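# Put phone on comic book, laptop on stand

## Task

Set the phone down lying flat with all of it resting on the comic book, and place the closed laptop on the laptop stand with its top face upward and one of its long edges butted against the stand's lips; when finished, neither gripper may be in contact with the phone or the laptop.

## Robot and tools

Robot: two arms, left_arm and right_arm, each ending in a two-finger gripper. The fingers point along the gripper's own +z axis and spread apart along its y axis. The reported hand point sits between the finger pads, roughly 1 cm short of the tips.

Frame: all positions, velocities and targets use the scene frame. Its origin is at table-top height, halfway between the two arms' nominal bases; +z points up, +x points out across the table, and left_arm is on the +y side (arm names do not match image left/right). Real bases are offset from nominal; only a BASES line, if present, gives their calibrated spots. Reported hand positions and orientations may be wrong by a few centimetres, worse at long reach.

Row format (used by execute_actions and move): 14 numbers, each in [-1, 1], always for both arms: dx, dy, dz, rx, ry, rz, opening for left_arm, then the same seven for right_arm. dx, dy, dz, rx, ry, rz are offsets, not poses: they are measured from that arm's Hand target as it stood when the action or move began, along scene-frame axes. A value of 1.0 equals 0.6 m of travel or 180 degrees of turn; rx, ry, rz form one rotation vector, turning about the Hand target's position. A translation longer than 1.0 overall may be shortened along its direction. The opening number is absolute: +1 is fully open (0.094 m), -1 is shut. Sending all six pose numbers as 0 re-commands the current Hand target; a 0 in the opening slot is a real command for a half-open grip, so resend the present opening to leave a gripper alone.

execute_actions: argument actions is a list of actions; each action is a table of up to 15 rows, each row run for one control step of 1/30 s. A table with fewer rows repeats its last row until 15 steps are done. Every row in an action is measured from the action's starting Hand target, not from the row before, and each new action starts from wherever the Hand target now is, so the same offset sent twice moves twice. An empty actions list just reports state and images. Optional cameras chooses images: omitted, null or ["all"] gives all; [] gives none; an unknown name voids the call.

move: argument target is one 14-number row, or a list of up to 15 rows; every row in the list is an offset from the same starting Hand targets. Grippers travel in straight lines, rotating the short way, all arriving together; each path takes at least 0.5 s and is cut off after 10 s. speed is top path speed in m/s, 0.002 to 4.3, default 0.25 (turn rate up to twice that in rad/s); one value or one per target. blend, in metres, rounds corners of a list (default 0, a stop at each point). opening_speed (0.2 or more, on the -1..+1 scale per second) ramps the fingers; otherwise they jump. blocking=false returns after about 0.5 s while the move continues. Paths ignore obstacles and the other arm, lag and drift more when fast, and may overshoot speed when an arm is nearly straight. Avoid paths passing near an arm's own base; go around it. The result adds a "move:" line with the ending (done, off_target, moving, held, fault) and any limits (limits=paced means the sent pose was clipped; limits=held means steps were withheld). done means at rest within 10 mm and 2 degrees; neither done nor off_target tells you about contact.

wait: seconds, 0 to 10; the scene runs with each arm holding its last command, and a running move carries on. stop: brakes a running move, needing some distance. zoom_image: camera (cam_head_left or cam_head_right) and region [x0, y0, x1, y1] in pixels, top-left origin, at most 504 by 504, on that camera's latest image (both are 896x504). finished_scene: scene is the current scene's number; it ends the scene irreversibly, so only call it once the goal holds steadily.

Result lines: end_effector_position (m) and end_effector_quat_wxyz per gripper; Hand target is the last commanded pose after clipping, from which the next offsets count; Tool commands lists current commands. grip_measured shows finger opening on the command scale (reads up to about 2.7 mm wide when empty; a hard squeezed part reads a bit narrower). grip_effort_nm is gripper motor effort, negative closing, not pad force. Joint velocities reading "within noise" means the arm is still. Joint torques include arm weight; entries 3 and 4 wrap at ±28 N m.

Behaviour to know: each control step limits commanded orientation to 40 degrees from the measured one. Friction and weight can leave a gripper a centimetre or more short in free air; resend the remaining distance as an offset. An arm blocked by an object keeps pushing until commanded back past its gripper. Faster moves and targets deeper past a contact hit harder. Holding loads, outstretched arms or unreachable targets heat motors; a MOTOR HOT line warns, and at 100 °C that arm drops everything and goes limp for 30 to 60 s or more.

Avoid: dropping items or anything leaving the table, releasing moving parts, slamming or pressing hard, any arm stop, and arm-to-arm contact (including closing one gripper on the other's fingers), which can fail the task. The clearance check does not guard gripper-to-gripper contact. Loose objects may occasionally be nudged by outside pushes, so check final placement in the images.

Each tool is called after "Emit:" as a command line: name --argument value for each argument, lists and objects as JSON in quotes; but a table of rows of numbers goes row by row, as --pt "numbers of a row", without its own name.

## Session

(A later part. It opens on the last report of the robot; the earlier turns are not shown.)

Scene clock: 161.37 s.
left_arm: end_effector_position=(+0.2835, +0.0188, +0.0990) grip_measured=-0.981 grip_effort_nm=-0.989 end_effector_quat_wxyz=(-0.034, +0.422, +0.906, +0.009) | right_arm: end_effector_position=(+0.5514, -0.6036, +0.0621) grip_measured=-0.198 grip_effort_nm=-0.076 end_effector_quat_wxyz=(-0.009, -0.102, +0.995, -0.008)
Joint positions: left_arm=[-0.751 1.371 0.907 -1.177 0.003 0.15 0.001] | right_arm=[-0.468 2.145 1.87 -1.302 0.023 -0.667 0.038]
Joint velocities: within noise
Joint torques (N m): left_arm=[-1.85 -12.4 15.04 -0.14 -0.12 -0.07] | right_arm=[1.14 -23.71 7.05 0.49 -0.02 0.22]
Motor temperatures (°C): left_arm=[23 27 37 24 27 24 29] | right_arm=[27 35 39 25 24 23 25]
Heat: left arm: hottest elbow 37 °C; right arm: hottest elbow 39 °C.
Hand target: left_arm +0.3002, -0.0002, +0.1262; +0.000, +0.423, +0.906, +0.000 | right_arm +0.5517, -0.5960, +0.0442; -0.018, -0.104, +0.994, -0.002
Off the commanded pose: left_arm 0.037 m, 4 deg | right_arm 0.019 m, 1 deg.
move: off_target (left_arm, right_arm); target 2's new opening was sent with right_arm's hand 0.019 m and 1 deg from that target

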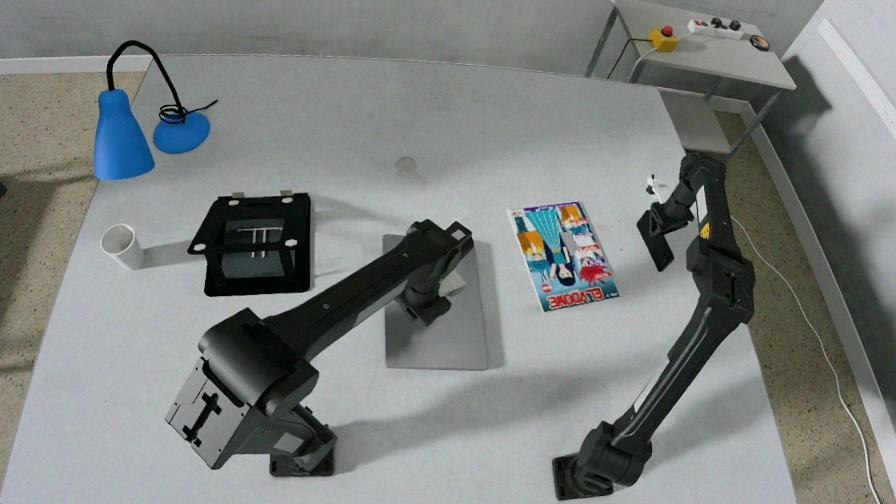

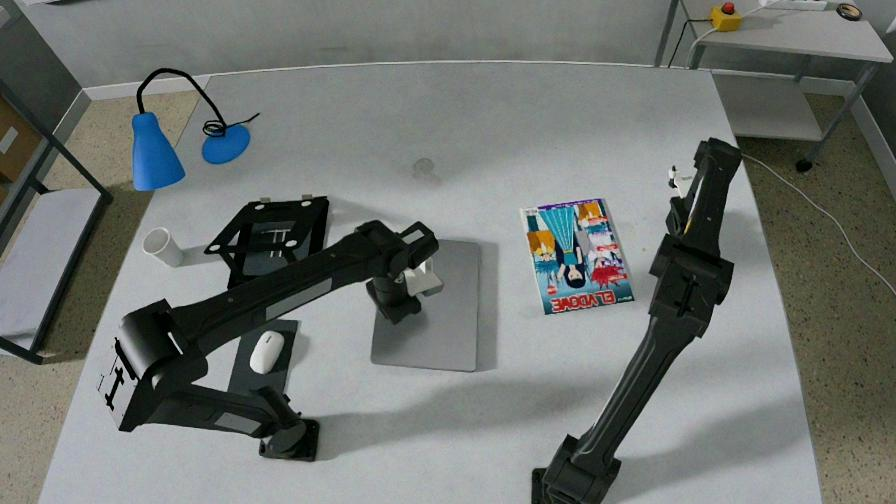

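Emit:
move --pt "0 0 0 0 0 0 -1 0 0 -0.02 0 0 0 -0.2" --pt "0 0 0 0 0 0 -1 0 0 -0.02 0 0 0 -1" --speed 0.12 --opening_speed 0.6

Emit:
zoom_image --camera "cam_head_left" --region '[610, 180, 720, 290]'

Scene clock: 169.37 s.
left_arm: end_effector_position=(+0.2835, +0.0188, +0.0990) grip_measured=-0.981 grip_effort_nm=-0.989 end_effector_quat_wxyz=(-0.034, +0.422, +0.906, +0.009) | right_arm: end_effector_position=(+0.5528, -0.6031, +0.0564) grip_measured=-0.842 grip_effort_nm=-1.023 end_effector_quat_wxyz=(-0.004, -0.102, +0.995, -0.010)
Joint positions: left_arm=[-0.751 1.371 0.907 -1.177 0.003 0.15 0.001] | right_arm=[-0.467 2.145 1.855 -1.277 0.021 -0.667 0.007]
Joint velocities: within noise
Joint torques (N m): left_arm=[-2.32 -12.04 15.1 -0.16 -0.11 -0.09] | right_arm=[1.08 -23 7.01 0.47 0.04 0.21]
Motor temperatures (°C): left_arm=[23 27 37 24 27 24 29] | right_arm=[27 35 38 25 24 23 25]
Heat: left arm: hottest elbow 37 °C; right arm: hottest elbow 38 °C.
Hand target: left_arm +0.3002, -0.0002, +0.1262; +0.000, +0.423, +0.906, +0.000 | right_arm +0.5518, -0.5959, +0.0321; -0.018, -0.104, +0.994, -0.002
Off the commanded pose: left_arm 0.037 m, 4 deg | right_arm 0.025 m, 2 deg.
move: off_target (left_arm, right_arm); target 2's new opening was sent with right_arm's hand 0.026 m and 2 deg from that target

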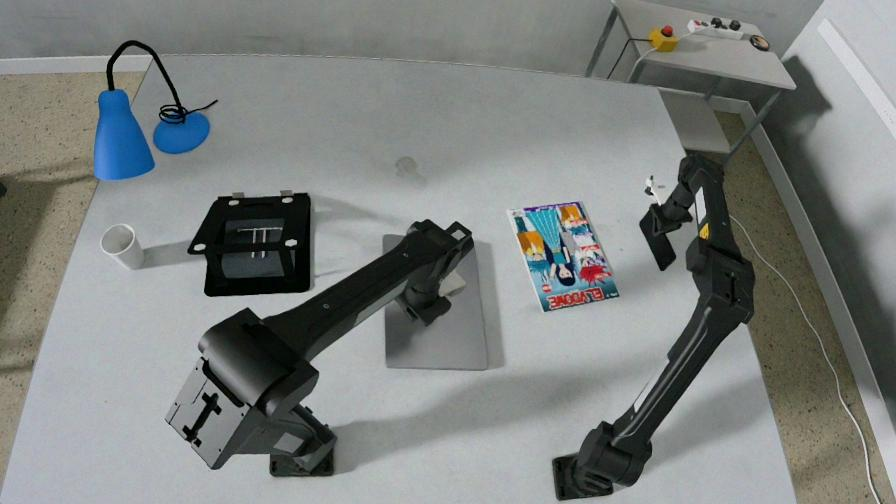

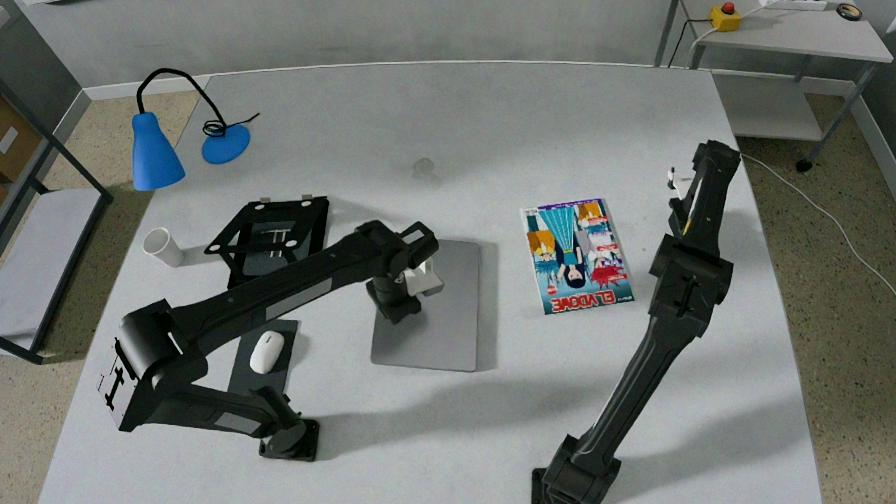

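Scaled by 4.582.

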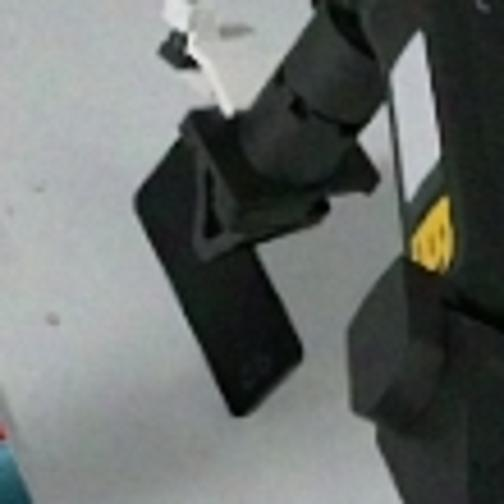

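Emit:
move --pt "0 0.25 0.3 0 0 0 -1 0 0 0.2 0 0 0 -1" --pt "0 0.5 0.3 0 0 0 -1 -0.01 0.36 0.28 -0.353 -0.075 0 -1" --speed 0.3 --blend '[0.05,0]'

Emit:
zoom_image --camera "cam_head_left" --region '[480, 160, 680, 320]'

Emit:
zoom_image --camera "cam_head_right" --region '[480, 160, 680, 320]'

Scene clock: 186.73 s.
left_arm: end_effector_position=(+0.2893, +0.2939, +0.2824) grip_measured=-0.981 grip_effort_nm=-0.994 end_effector_quat_wxyz=(+0.000, +0.426, +0.905, +0.002) | right_arm: end_effector_position=(+0.5428, -0.3810, +0.2040) grip_measured=-0.842 grip_effort_nm=-1.043 end_effector_quat_wxyz=(+0.046, -0.075, +0.843, -0.531)
Joint positions: left_arm=[0.166 1.025 1.126 -1.67 -0.004 1.075 0.001] | right_arm=[0.143 1.834 1.496 -1.176 1.124 -0.066 0.007]
Joint velocities: within noise
Joint torques (N m): left_arm=[-0.32 -6.01 16.5 -0.08 0.18 0.09] | right_arm=[0.56 -19.31 8.69 -0.13 0.9 0.26]
Motor temperatures (°C): left_arm=[23 27 38 24 27 24 29] | right_arm=[27 35 38 25 24 23 26]
Heat: left arm: hottest elbow 38 °C; right arm: hottest elbow 38 °C.
Hand target: left_arm +0.3001, +0.2998, +0.3062; +0.000, +0.423, +0.906, +0.000 | right_arm +0.5458, -0.3800, +0.2000; +0.041, -0.078, +0.840, -0.535
Off the commanded pose: left_arm 0.027 m, 0 deg | right_arm 0.005 m, 1 deg.
joint sent to its limit (left arm) — joint 4 (wrist pitch), lower limit. The joint targets are off in orientation, not in position.
move: off_target (left_arm)

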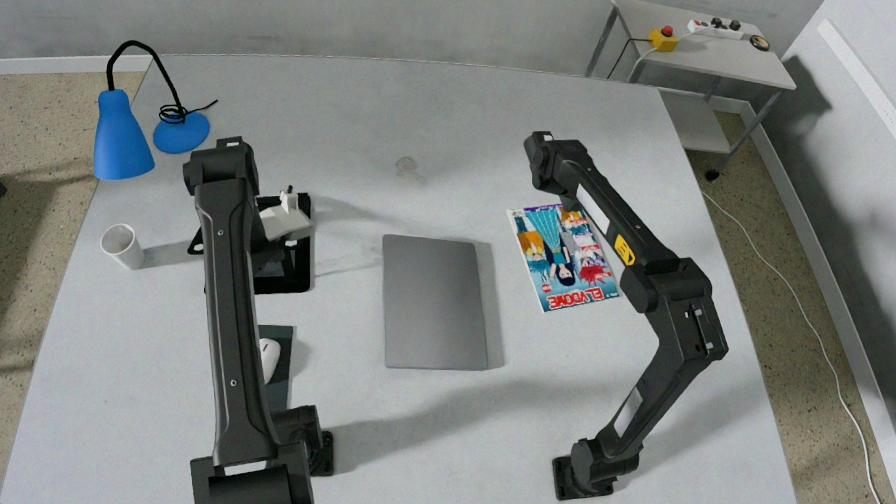

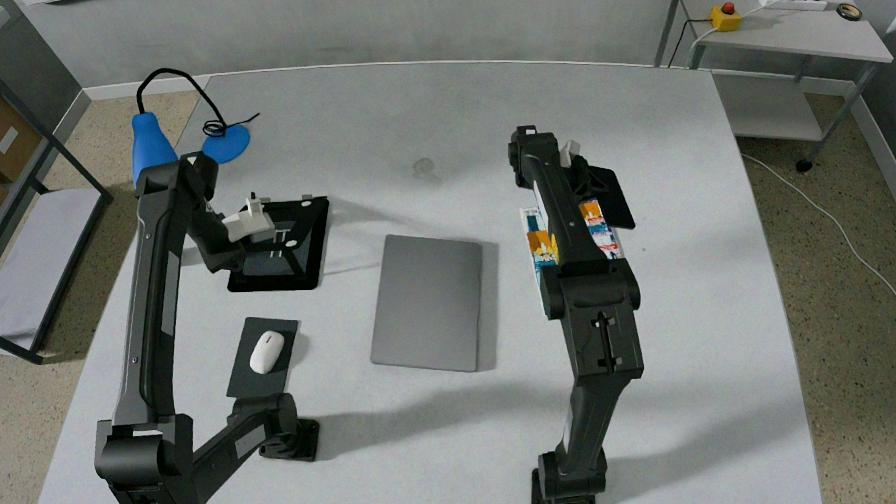

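Scaled by 2.520.

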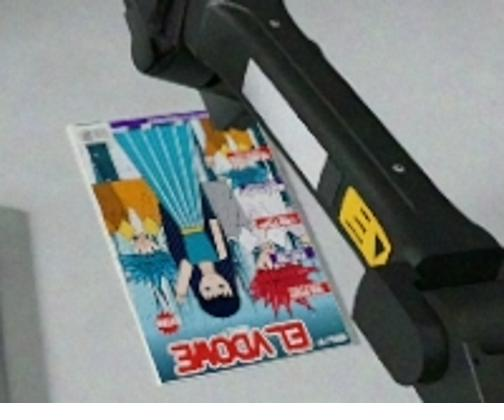

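Scaled by 2.520.

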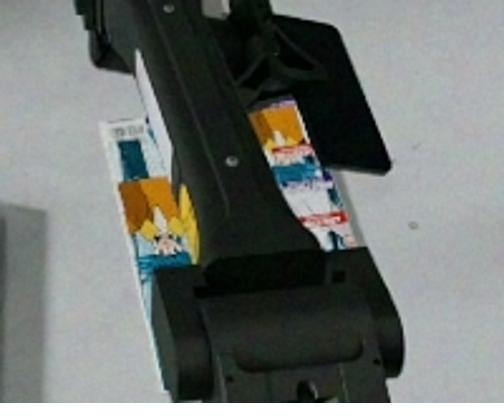

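Emit:
move --target '[0,0,0,0,0,0,-1, -0.05,0.03,-0.19,0,0,0,-1]' --speed 0.25

Emit:
zoom_image --camera "cam_head_left" --region '[480, 160, 680, 320]'

Emit:
zoom_image --camera "cam_head_right" --region '[480, 160, 680, 320]'

Scene clock: 193.23 s.
left_arm: end_effector_position=(+0.2893, +0.2939, +0.2824) grip_measured=-0.981 grip_effort_nm=-0.989 end_effector_quat_wxyz=(+0.000, +0.426, +0.905, +0.002) | right_arm: end_effector_position=(+0.5131, -0.3661, +0.0836) grip_measured=-0.842 grip_effort_nm=-1.038 end_effector_quat_wxyz=(+0.032, -0.080, +0.842, -0.532)
Joint positions: left_arm=[0.166 1.025 1.126 -1.67 -0.004 1.075 0.001] | right_arm=[0.18 1.947 1.312 -1 1.124 0.035 0.007]
Joint velocities: within noise
Joint torques (N m): left_arm=[-0.56 -6.48 16.09 -0.09 0.19 0.1] | right_arm=[0.97 -21.01 6.71 0.59 0.82 0.27]
Motor temperatures (°C): left_arm=[23 26 38 24 27 24 29] | right_arm=[27 36 38 25 24 23 26]
Heat: left arm: hottest elbow 38 °C; right arm: hottest elbow 38 °C.
Hand target: left_arm +0.3001, +0.2997, +0.3062; +0.000, +0.423, +0.906, +0.000 | right_arm +0.5158, -0.3618, +0.0862; +0.041, -0.078, +0.840, -0.535
Off the commanded pose: left_arm 0.027 m, 0 deg | right_arm 0.005 m, 1 deg.
joint sent to its limit (left arm) — joint 4 (wrist pitch), lower limit. The joint targets are off in orientation, not in position.
move: off_target (left_arm)

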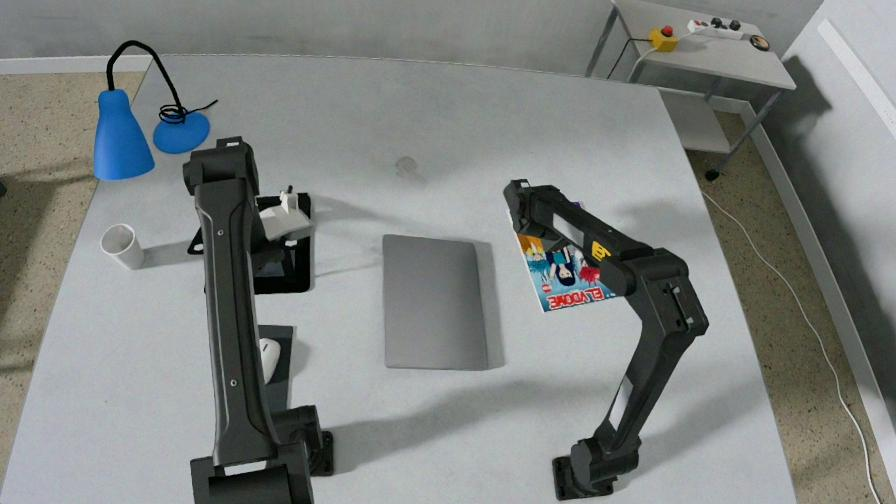

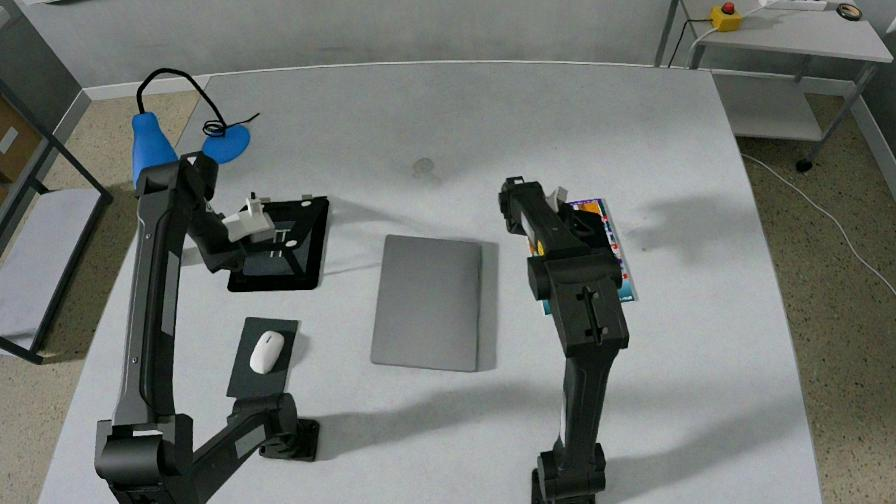

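Scaled by 2.520.

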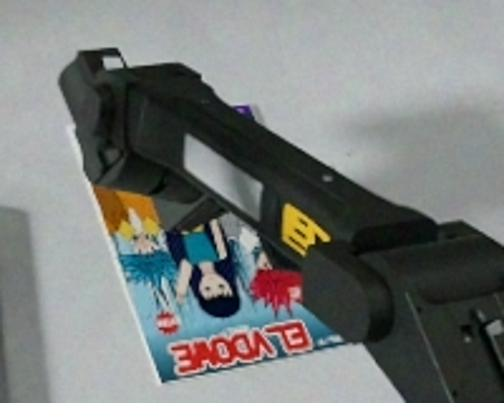

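Scaled by 2.520.

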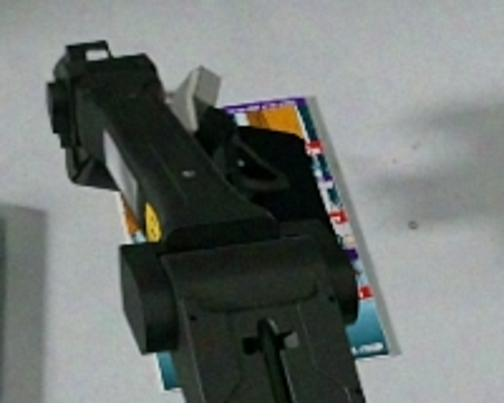

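Emit:
move --pt "0 0 0 0 0 0 -1 0 0 -0.06 0 0 0 -1" --pt "0 0 0 0 0 0 -1 0 0 -0.095 0 0 0 -1" --speed '[0.2,0.05]'

Emit:
zoom_image --camera "cam_head_right" --region '[480, 160, 680, 320]'

Scene clock: 199.37 s.
left_arm: end_effector_position=(+0.2893, +0.2940, +0.2824) grip_measured=-0.981 grip_effort_nm=-0.994 end_effector_quat_wxyz=(+0.000, +0.426, +0.905, +0.002) | right_arm: end_effector_position=(+0.5177, -0.3653, +0.0383) grip_measured=-0.842 grip_effort_nm=-1.038 end_effector_quat_wxyz=(+0.044, -0.072, +0.843, -0.531)
Joint positions: left_arm=[0.166 1.025 1.126 -1.67 -0.004 1.076 0.001] | right_arm=[0.18 2.022 1.291 -0.877 1.124 0.039 0.007]
Joint velocities: within noise
Joint torques (N m): left_arm=[-0.09 -5.95 16.21 -0.03 0.13 0.08] | right_arm=[0.97 -18.84 5.56 0.31 0.85 0.22]
Motor temperatures (°C): left_arm=[23 26 39 24 27 24 29] | right_arm=[27 37 37 25 24 23 26]
Heat: left arm: hottest elbow 39 °C; right arm: hottest shoulder 37 °C.
Hand target: left_arm +0.3001, +0.2998, +0.3062; +0.000, +0.423, +0.906, +0.000 | right_arm +0.5158, -0.3618, +0.0291; +0.041, -0.078, +0.840, -0.535
Off the commanded pose: left_arm 0.027 m, 0 deg | right_arm 0.010 m, 1 deg.
joint sent to its limit (left arm) — joint 4 (wrist pitch), lower limit. The joint targets are off in orientation, not in position.
move: off_target (left_arm)

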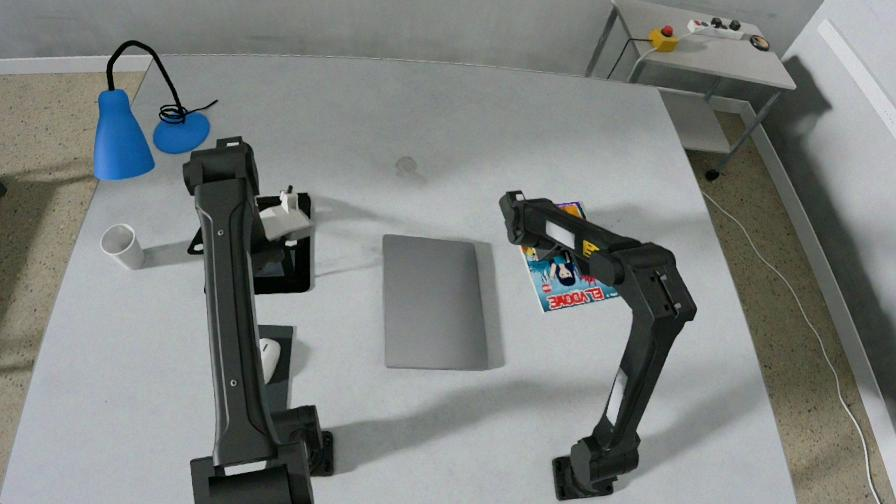

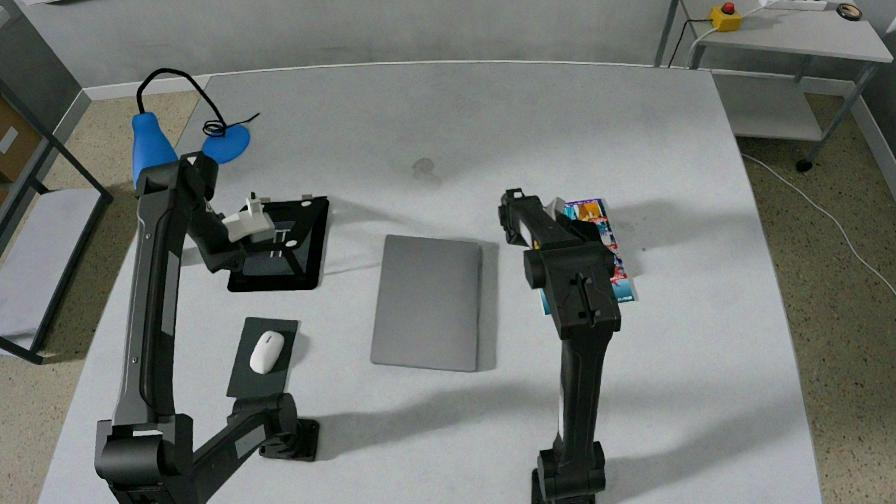

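Scaled by 2.520.

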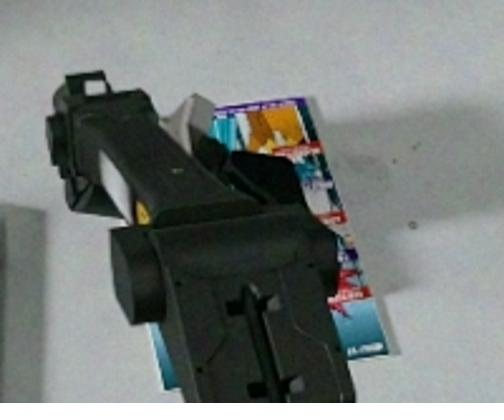

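Emit:
move --target '[0,0,0,0,0,0,-1, 0,0,-0.015,0,0,0,-1]' --speed 0.05 --cameras '["cam_head_right"]'

Emit:
zoom_image --camera "cam_head_right" --region '[480, 160, 680, 320]'

Scene clock: 203.57 s.
left_arm: end_effector_position=(+0.2893, +0.2940, +0.2824) grip_measured=-0.981 grip_effort_nm=-0.994 end_effector_quat_wxyz=(+0.000, +0.426, +0.905, +0.002) | right_arm: end_effector_position=(+0.5188, -0.3652, +0.0313) grip_measured=-0.842 grip_effort_nm=-1.043 end_effector_quat_wxyz=(+0.045, -0.071, +0.842, -0.532)
Joint positions: left_arm=[0.166 1.025 1.126 -1.67 -0.004 1.076 0.001] | right_arm=[0.18 2.037 1.291 -0.86 1.127 0.039 0.007]
Joint velocities: within noise
Joint torques (N m): left_arm=[0.03 -6.42 16.29 0.01 0.14 0.07] | right_arm=[0.97 -19.78 5.38 0.49 0.8 0.23]
Motor temperatures (°C): left_arm=[23 26 39 24 27 24 29] | right_arm=[27 37 36 25 25 23 27]
Heat: left arm: hottest elbow 39 °C; right arm: hottest shoulder 37 °C.
Hand target: left_arm +0.3001, +0.2998, +0.3062; +0.000, +0.423, +0.906, +0.000 | right_arm +0.5158, -0.3619, +0.0201; +0.041, -0.078, +0.840, -0.535
Off the commanded pose: left_arm 0.027 m, 0 deg | right_arm 0.012 m, 1 deg.
joint sent to its limit (left arm) — joint 4 (wrist pitch), lower limit. The joint targets are off in orientation, not in position.
move: off_target (left_arm, right_arm)
Images, in order (width x height): cam_head_right 896x504.

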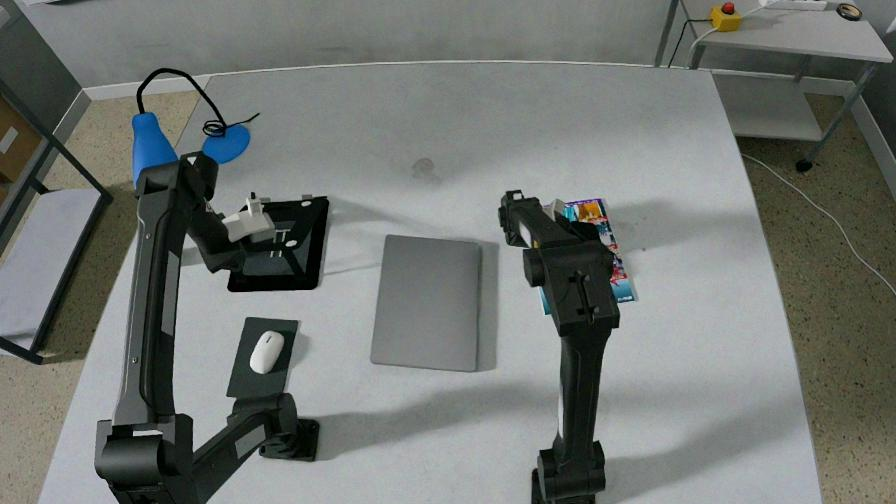

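Scaled by 2.520.

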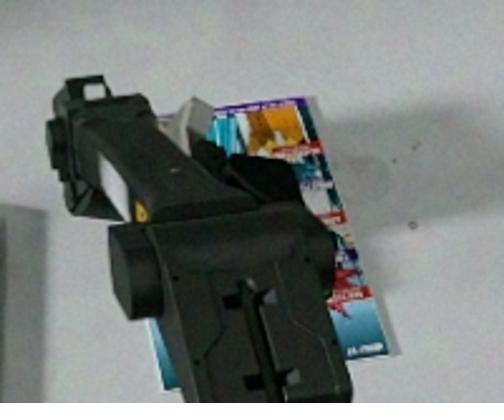

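Emit:
move --target '[0,0,0,0,0,0,-1, 0,0,-0.014,0,0,0,-1]' --speed 0.05 --cameras '["cam_head_right"]'

Emit:
zoom_image --camera "cam_head_right" --region '[540, 180, 640, 260]'

Scene clock: 206.73 s.
left_arm: end_effector_position=(+0.2893, +0.2940, +0.2824) grip_measured=-0.981 grip_effort_nm=-0.989 end_effector_quat_wxyz=(+0.000, +0.426, +0.905, +0.002) | right_arm: end_effector_position=(+0.5203, -0.3654, +0.0306) grip_measured=-0.842 grip_effort_nm=-1.038 end_effector_quat_wxyz=(+0.049, -0.069, +0.841, -0.534)
Joint positions: left_arm=[0.166 1.025 1.126 -1.67 -0.004 1.076 0.001] | right_arm=[0.18 2.04 1.291 -0.848 1.133 0.039 0.007]
Joint velocities: within noise
Joint torques (N m): left_arm=[0.21 -6.65 16.31 -0.25 0.1 0.06] | right_arm=[1.03 -18.61 5.14 0.69 0.55 0.24]
Motor temperatures (°C): left_arm=[23 26 39 24 27 24 29] | right_arm=[27 37 36 25 25 23 27]
Heat: left arm: hottest elbow 39 °C; right arm: hottest shoulder 37 °C.
Hand target: left_arm +0.3001, +0.2998, +0.3062; +0.000, +0.423, +0.906, +0.000 | right_arm +0.5158, -0.3618, +0.0118; +0.041, -0.078, +0.840, -0.535
Off the commanded pose: left_arm 0.027 m, 0 deg | right_arm 0.020 m, 1 deg.
joint sent to its limit (left arm) — joint 4 (wrist pitch), lower limit. The joint targets are off in orientation, not in position.
move: off_target (left_arm, right_arm)
Images, in order (width x height): cam_head_right 896x504.

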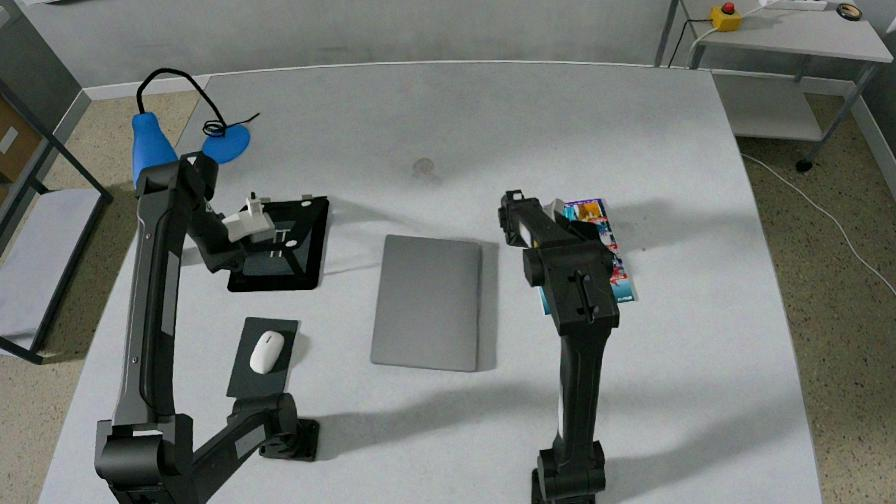

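Scaled by 5.040.

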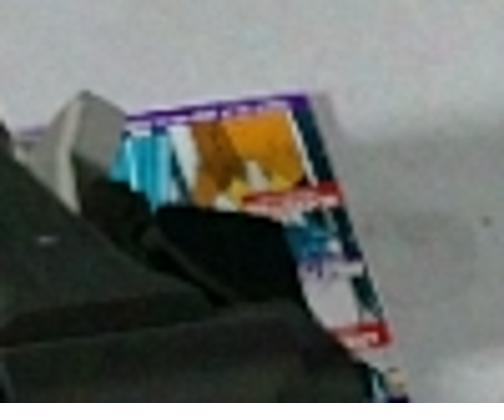

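Emit:
move --pt "0 0 0 0 0 0 -1 0.006 -0.006 0.012 0 0 0 -1" --pt "0 0 0 0 0 0 -1 0.006 -0.006 0.012 0 0 0 -0.55" --speed 0.05 --opening_speed 0.3 --cameras '["cam_head_right"]'

Emit:
zoom_image --camera "cam_head_right" --region '[540, 180, 640, 260]'

Scene clock: 215.80 s.
left_arm: end_effector_position=(+0.2893, +0.2940, +0.2824) grip_measured=-0.981 grip_effort_nm=-0.994 end_effector_quat_wxyz=(+0.000, +0.426, +0.905, +0.002) | right_arm: end_effector_position=(+0.5210, -0.3651, +0.0303) grip_measured=-0.552 grip_effort_nm=0.061 end_effector_quat_wxyz=(+0.048, -0.072, +0.841, -0.534)
Joint positions: left_arm=[0.166 1.025 1.126 -1.67 -0.004 1.076 0.001] | right_arm=[0.18 2.04 1.291 -0.843 1.131 0.028 0.021]
Joint velocities: within noise
Joint torques (N m): left_arm=[-0.38 -5.3 16.39 0.06 0.18 0.1] | right_arm=[0.5 -19.49 5.75 0.46 0.66 0.16]
Motor temperatures (°C): left_arm=[23 26 40 24 27 24 29] | right_arm=[27 37 35 25 24 23 27]
Heat: left arm: hottest elbow 40 °C; right arm: hottest shoulder 37 °C.
Hand target: left_arm +0.3001, +0.2998, +0.3062; +0.000, +0.423, +0.906, +0.000 | right_arm +0.5194, -0.3654, +0.0190; +0.041, -0.078, +0.840, -0.535
Off the commanded pose: left_arm 0.027 m, 0 deg | right_arm 0.011 m, 1 deg.
joint sent to its limit (left arm) — joint 4 (wrist pitch), lower limit. The joint targets are off in orientation, not in position.
move: off_target (left_arm, right_arm); target 2's new opening was sent with right_arm's hand 0.012 m and 1 deg from that target
Images, in order (width x height): cam_head_right 896x504.

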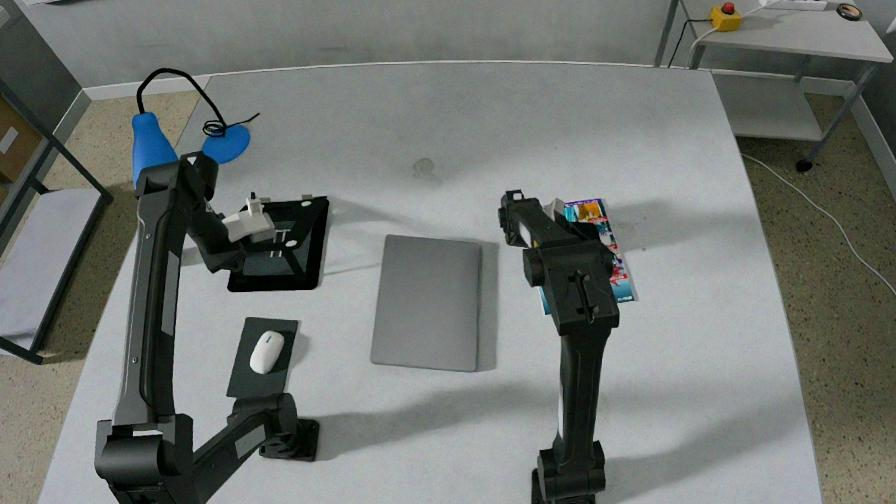

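Scaled by 5.040.

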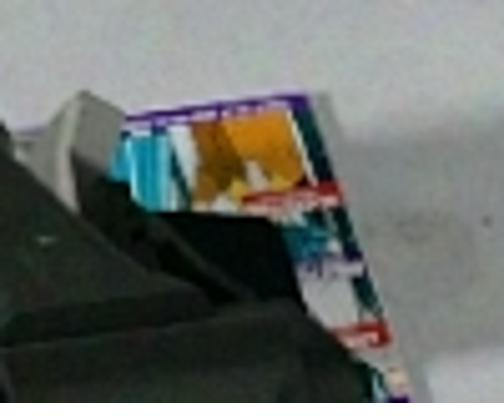

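Emit:
move --target '[0,0,0,0,0,0,-1, -0.015,0.11,0.012,0,0,0,-0.55]' --speed 0.06 --cameras '["cam_head_right"]'

Emit:
zoom_image --camera "cam_head_right" --region '[520, 180, 660, 290]'

Scene clock: 219.87 s.
left_arm: end_effector_position=(+0.2893, +0.2940, +0.2824) grip_measured=-0.981 grip_effort_nm=-0.989 end_effector_quat_wxyz=(+0.000, +0.426, +0.905, +0.002) | right_arm: end_effector_position=(+0.4948, -0.3094, +0.0262) grip_measured=-0.551 grip_effort_nm=0.061 end_effector_quat_wxyz=(+0.031, -0.081, +0.840, -0.536)
Joint positions: left_arm=[0.166 1.025 1.126 -1.67 -0.004 1.076 0.001] | right_arm=[0.294 2.075 1.329 -1.124 1.111 0.294 0.021]
Joint velocities: within noise
Joint torques (N m): left_arm=[-0.21 -5.13 16.34 -0.12 0.15 0.13] | right_arm=[1.14 -19.14 9.2 -0.66 0.6 0.32]
Motor temperatures (°C): left_arm=[23 26 40 24 27 24 29] | right_arm=[27 37 35 25 24 23 26]
Heat: left arm: hottest elbow 40 °C; right arm: hottest shoulder 37 °C.
Hand target: left_arm +0.3001, +0.2998, +0.3062; +0.000, +0.423, +0.906, +0.000 | right_arm +0.5104, -0.2996, +0.0261; +0.041, -0.078, +0.840, -0.535
Off the commanded pose: left_arm 0.027 m, 0 deg | right_arm 0.018 m, 1 deg.
joint sent to its limit (left arm) — joint 4 (wrist pitch), lower limit. The joint targets are off in orientation, not in position.
move: off_target (left_arm, right_arm)
Images, in order (width x height): cam_head_right 896x504.

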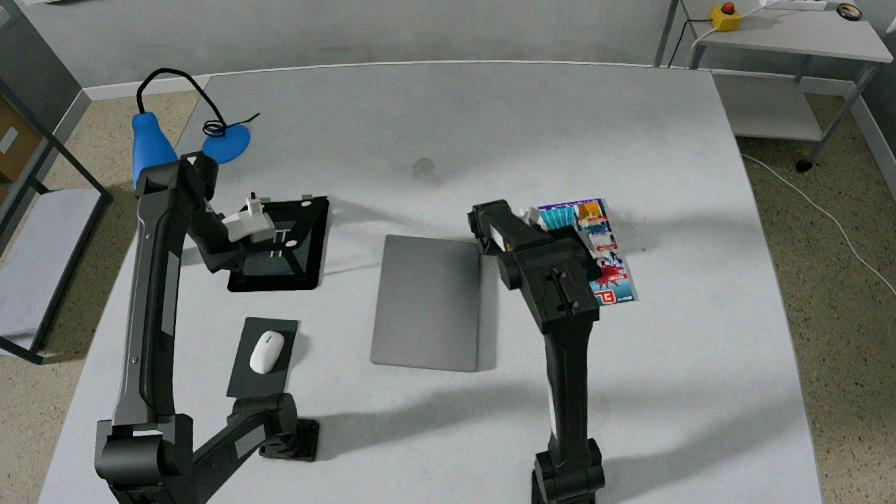

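Scaled by 3.600.

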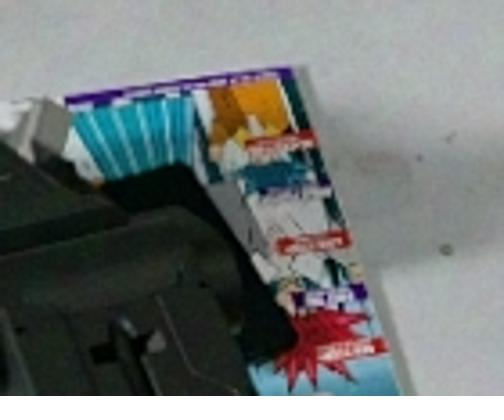

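Emit:
move --pt "0 0 0 0 0 0 -1 0 0 0 0 0 0 -1" --pt "0 0 0 0 0 0 -1 0.005 0 0.035 0 0 0 -1" --pt "0 0 0 0 0 0 -1 0.018 -0.125 0.035 0 0 0 -1" --pt "0 0 0 0 0 0 -1 0.018 -0.125 -0.012 0 0 0 -1" --pt "0 0 0 0 0 0 -1 0.018 -0.125 -0.004 0 0 0 -0.55" --speed 0.12 --opening_speed 0.4

Emit:
zoom_image --camera "cam_head_right" --region '[520, 180, 660, 290]'

Scene clock: 237.27 s.
left_arm: end_effector_position=(+0.2893, +0.2940, +0.2824) grip_measured=-0.981 grip_effort_nm=-0.989 end_effector_quat_wxyz=(+0.000, +0.426, +0.905, +0.002) | right_arm: end_effector_position=(+0.5244, -0.3704, +0.0303) grip_measured=-0.552 grip_effort_nm=0.066 end_effector_quat_wxyz=(+0.043, -0.082, +0.840, -0.535)
Joint positions: left_arm=[0.166 1.025 1.126 -1.67 -0.004 1.076 0.001] | right_arm=[0.169 2.04 1.29 -0.813 1.132 -0.025 0.021]
Joint velocities: within noise
Joint torques (N m): left_arm=[-0.15 -6.77 16.08 -0.12 0.14 0.1] | right_arm=[-0.03 -20.6 5.33 0.55 0.62 0.28]
Motor temperatures (°C): left_arm=[23 26 41 24 27 24 29] | right_arm=[27 37 36 25 24 23 26]
Heat: left arm: hottest elbow 41 °C; right arm: hottest shoulder 37 °C.
Hand target: left_arm +0.3001, +0.2998, +0.3062; +0.000, +0.423, +0.906, +0.000 | right_arm +0.5211, -0.3746, +0.0237; +0.041, -0.078, +0.840, -0.535
Off the commanded pose: left_arm 0.027 m, 0 deg | right_arm 0.008 m, 1 deg.
joint sent to its limit (left arm) — joint 4 (wrist pitch), lower limit. The joint targets are off in orientation, not in position.
move: off_target (left_arm); target 5's new opening was sent with right_arm's hand 0.011 m and 1 deg from that target

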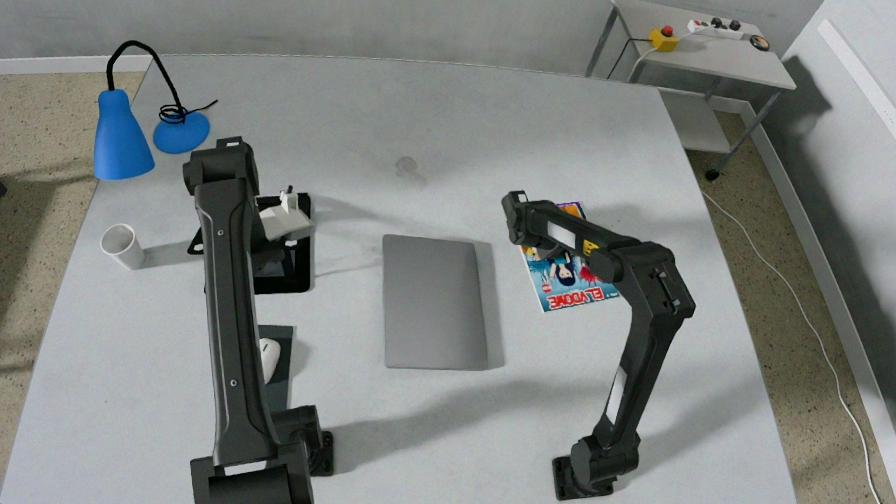

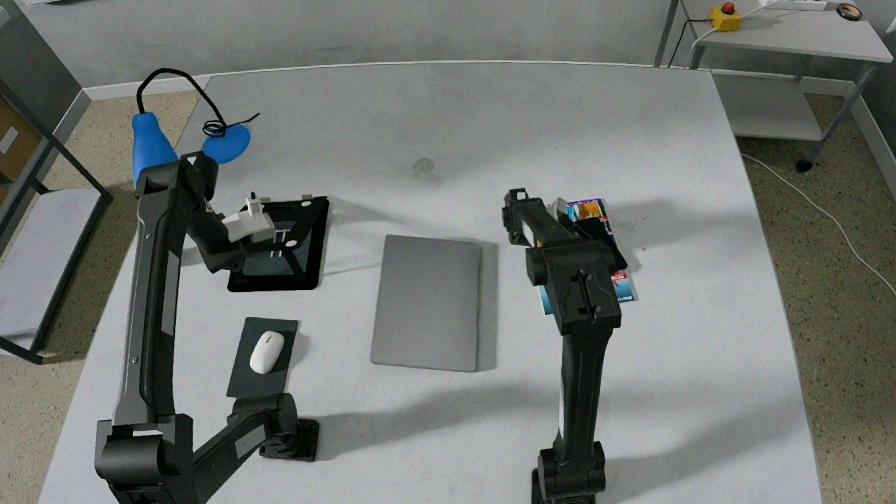

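Scaled by 3.600.

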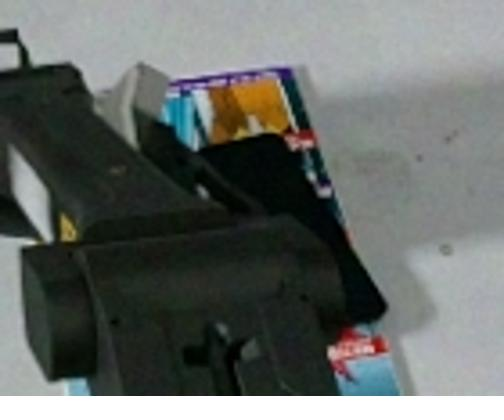

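Emit:
move --target '[0,0,0,0,0,0,-1, -0.03,0.2,0.015,0,0,0,-0.55]' --speed 1.0 --cameras '["cam_head_right"]'

Emit:
zoom_image --camera "cam_head_right" --region '[520, 180, 660, 290]'

Scene clock: 242.83 s.
left_arm: end_effector_position=(+0.2893, +0.2940, +0.2824) grip_measured=-0.981 grip_effort_nm=-0.994 end_effector_quat_wxyz=(+0.000, +0.426, +0.905, +0.002) | right_arm: end_effector_position=(+0.4903, -0.2549, +0.0365) grip_measured=-0.551 grip_effort_nm=0.056 end_effector_quat_wxyz=(+0.041, -0.087, +0.839, -0.536)
Joint positions: left_arm=[0.166 1.025 1.126 -1.67 -0.004 1.076 0.001] | right_arm=[0.396 2.105 1.405 -1.313 1.086 0.464 0.021]
Joint velocities: within noise
Joint torques (N m): left_arm=[0.44 -6.3 16.28 -0.09 0.16 0.12] | right_arm=[-0.26 -19.25 8.99 -0.92 0.45 0.32]
Motor temperatures (°C): left_arm=[23 26 41 24 27 24 29] | right_arm=[27 37 35 25 24 23 26]
Heat: left arm: hottest elbow 41 °C; right arm: hottest shoulder 37 °C.
Hand target: left_arm +0.3001, +0.2998, +0.3062; +0.000, +0.423, +0.906, +0.000 | right_arm +0.5032, -0.2545, +0.0327; +0.041, -0.078, +0.840, -0.535
Off the commanded pose: left_arm 0.027 m, 0 deg | right_arm 0.013 m, 1 deg.
joint sent to its limit (left arm) — joint 4 (wrist pitch), lower limit. The joint targets are off in orientation, not in position.
move: off_target (left_arm, right_arm)
Images, in order (width x height): cam_head_right 896x504.

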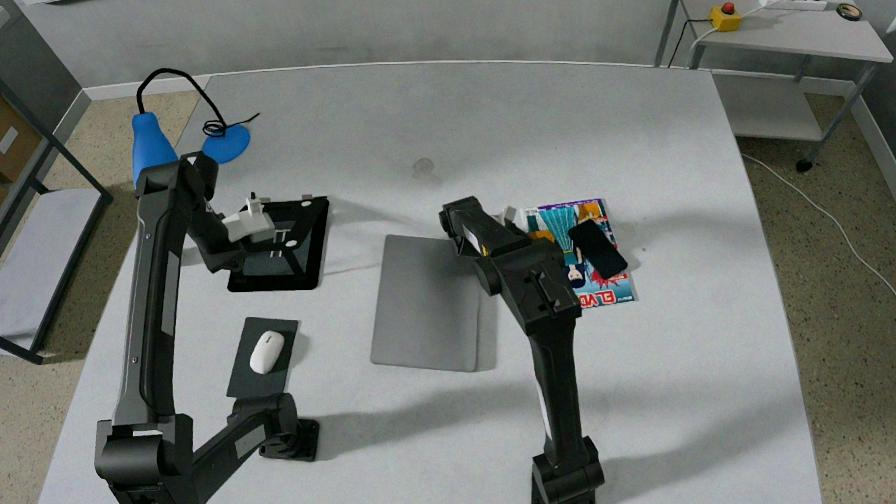

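Scaled by 3.600.

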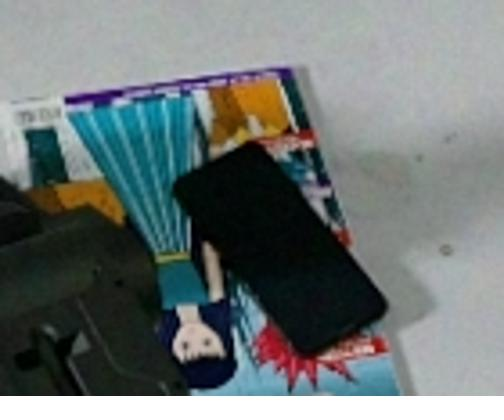

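Emit:
move --pt "0 0 0 0 0 0 -1 0 0.05 0.28 0 0 0 -1" --pt "0 0 0 0 0 0 -1 -0.005 -0.44 0.28 0.353 0.075 0 -1" --pt "0 0 0 0 0 0 -1 -0.005 -0.44 0.1 0.353 0.075 0 -1" --speed '[0.2,0.3,0.2]'

Emit:
zoom_image --camera "cam_head_left" --region '[500, 180, 660, 320]'

Emit:
zoom_image --camera "cam_head_right" --region '[520, 180, 680, 320]'

Scene clock: 255.63 s.
left_arm: end_effector_position=(+0.2893, +0.2940, +0.2824) grip_measured=-0.981 grip_effort_nm=-0.994 end_effector_quat_wxyz=(+0.000, +0.426, +0.905, +0.002) | right_arm: end_effector_position=(+0.4997, -0.5196, +0.1054) grip_measured=-0.991 grip_effort_nm=-0.491 end_effector_quat_wxyz=(-0.012, -0.099, +0.995, -0.006)
Joint positions: left_arm=[0.166 1.025 1.126 -1.67 -0.004 1.076 0.001] | right_arm=[-0.377 1.901 1.594 -1.28 0.021 -0.57 0]
Joint velocities: within noise
Joint torques (N m): left_arm=[-1.03 -5.83 16.34 -0.17 0.16 0.07] | right_arm=[0.5 -20.78 7.27 0.47 -0.06 0.07]
Motor temperatures (°C): left_arm=[23 26 41 24 27 24 30] | right_arm=[27 38 36 25 24 23 26]
Heat: left arm: hottest elbow 41 °C; right arm: hottest shoulder 38 °C.
Hand target: left_arm +0.3001, +0.2998, +0.3062; +0.000, +0.423, +0.906, +0.000 | right_arm +0.5002, -0.5184, +0.0927; -0.018, -0.104, +0.994, -0.001
Off the commanded pose: left_arm 0.027 m, 0 deg | right_arm 0.013 m, 1 deg.
joint sent to its limit (left arm) — joint 4 (wrist pitch), lower limit. The joint targets are off in orientation, not in position.
move: off_target (left_arm, right_arm)

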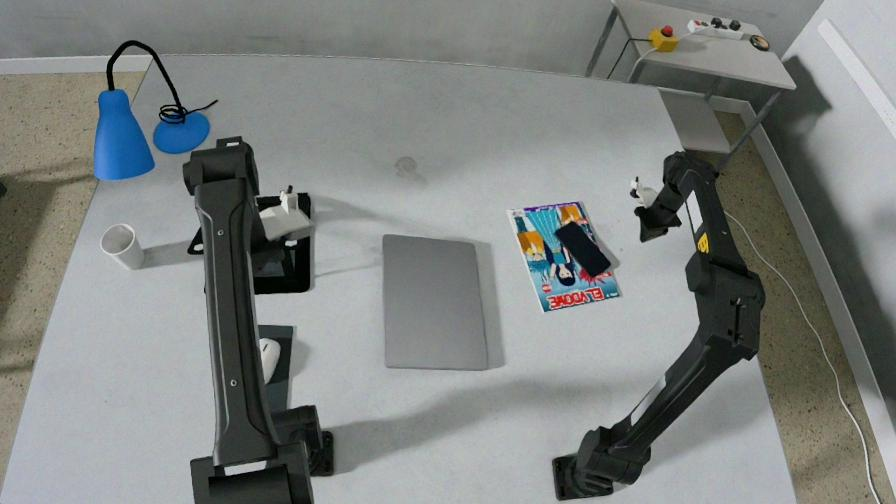

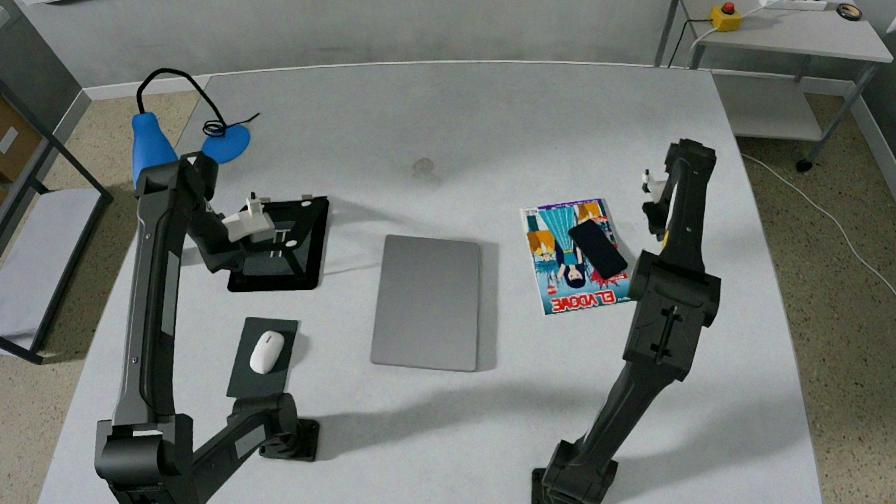

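Scaled by 3.150.

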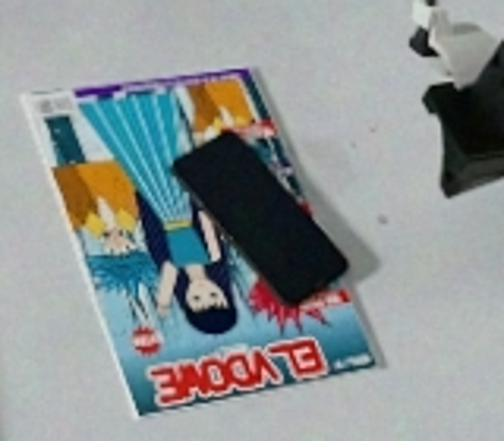

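Scaled by 3.150.

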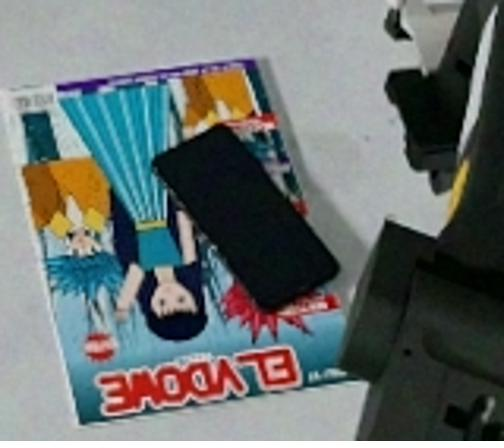

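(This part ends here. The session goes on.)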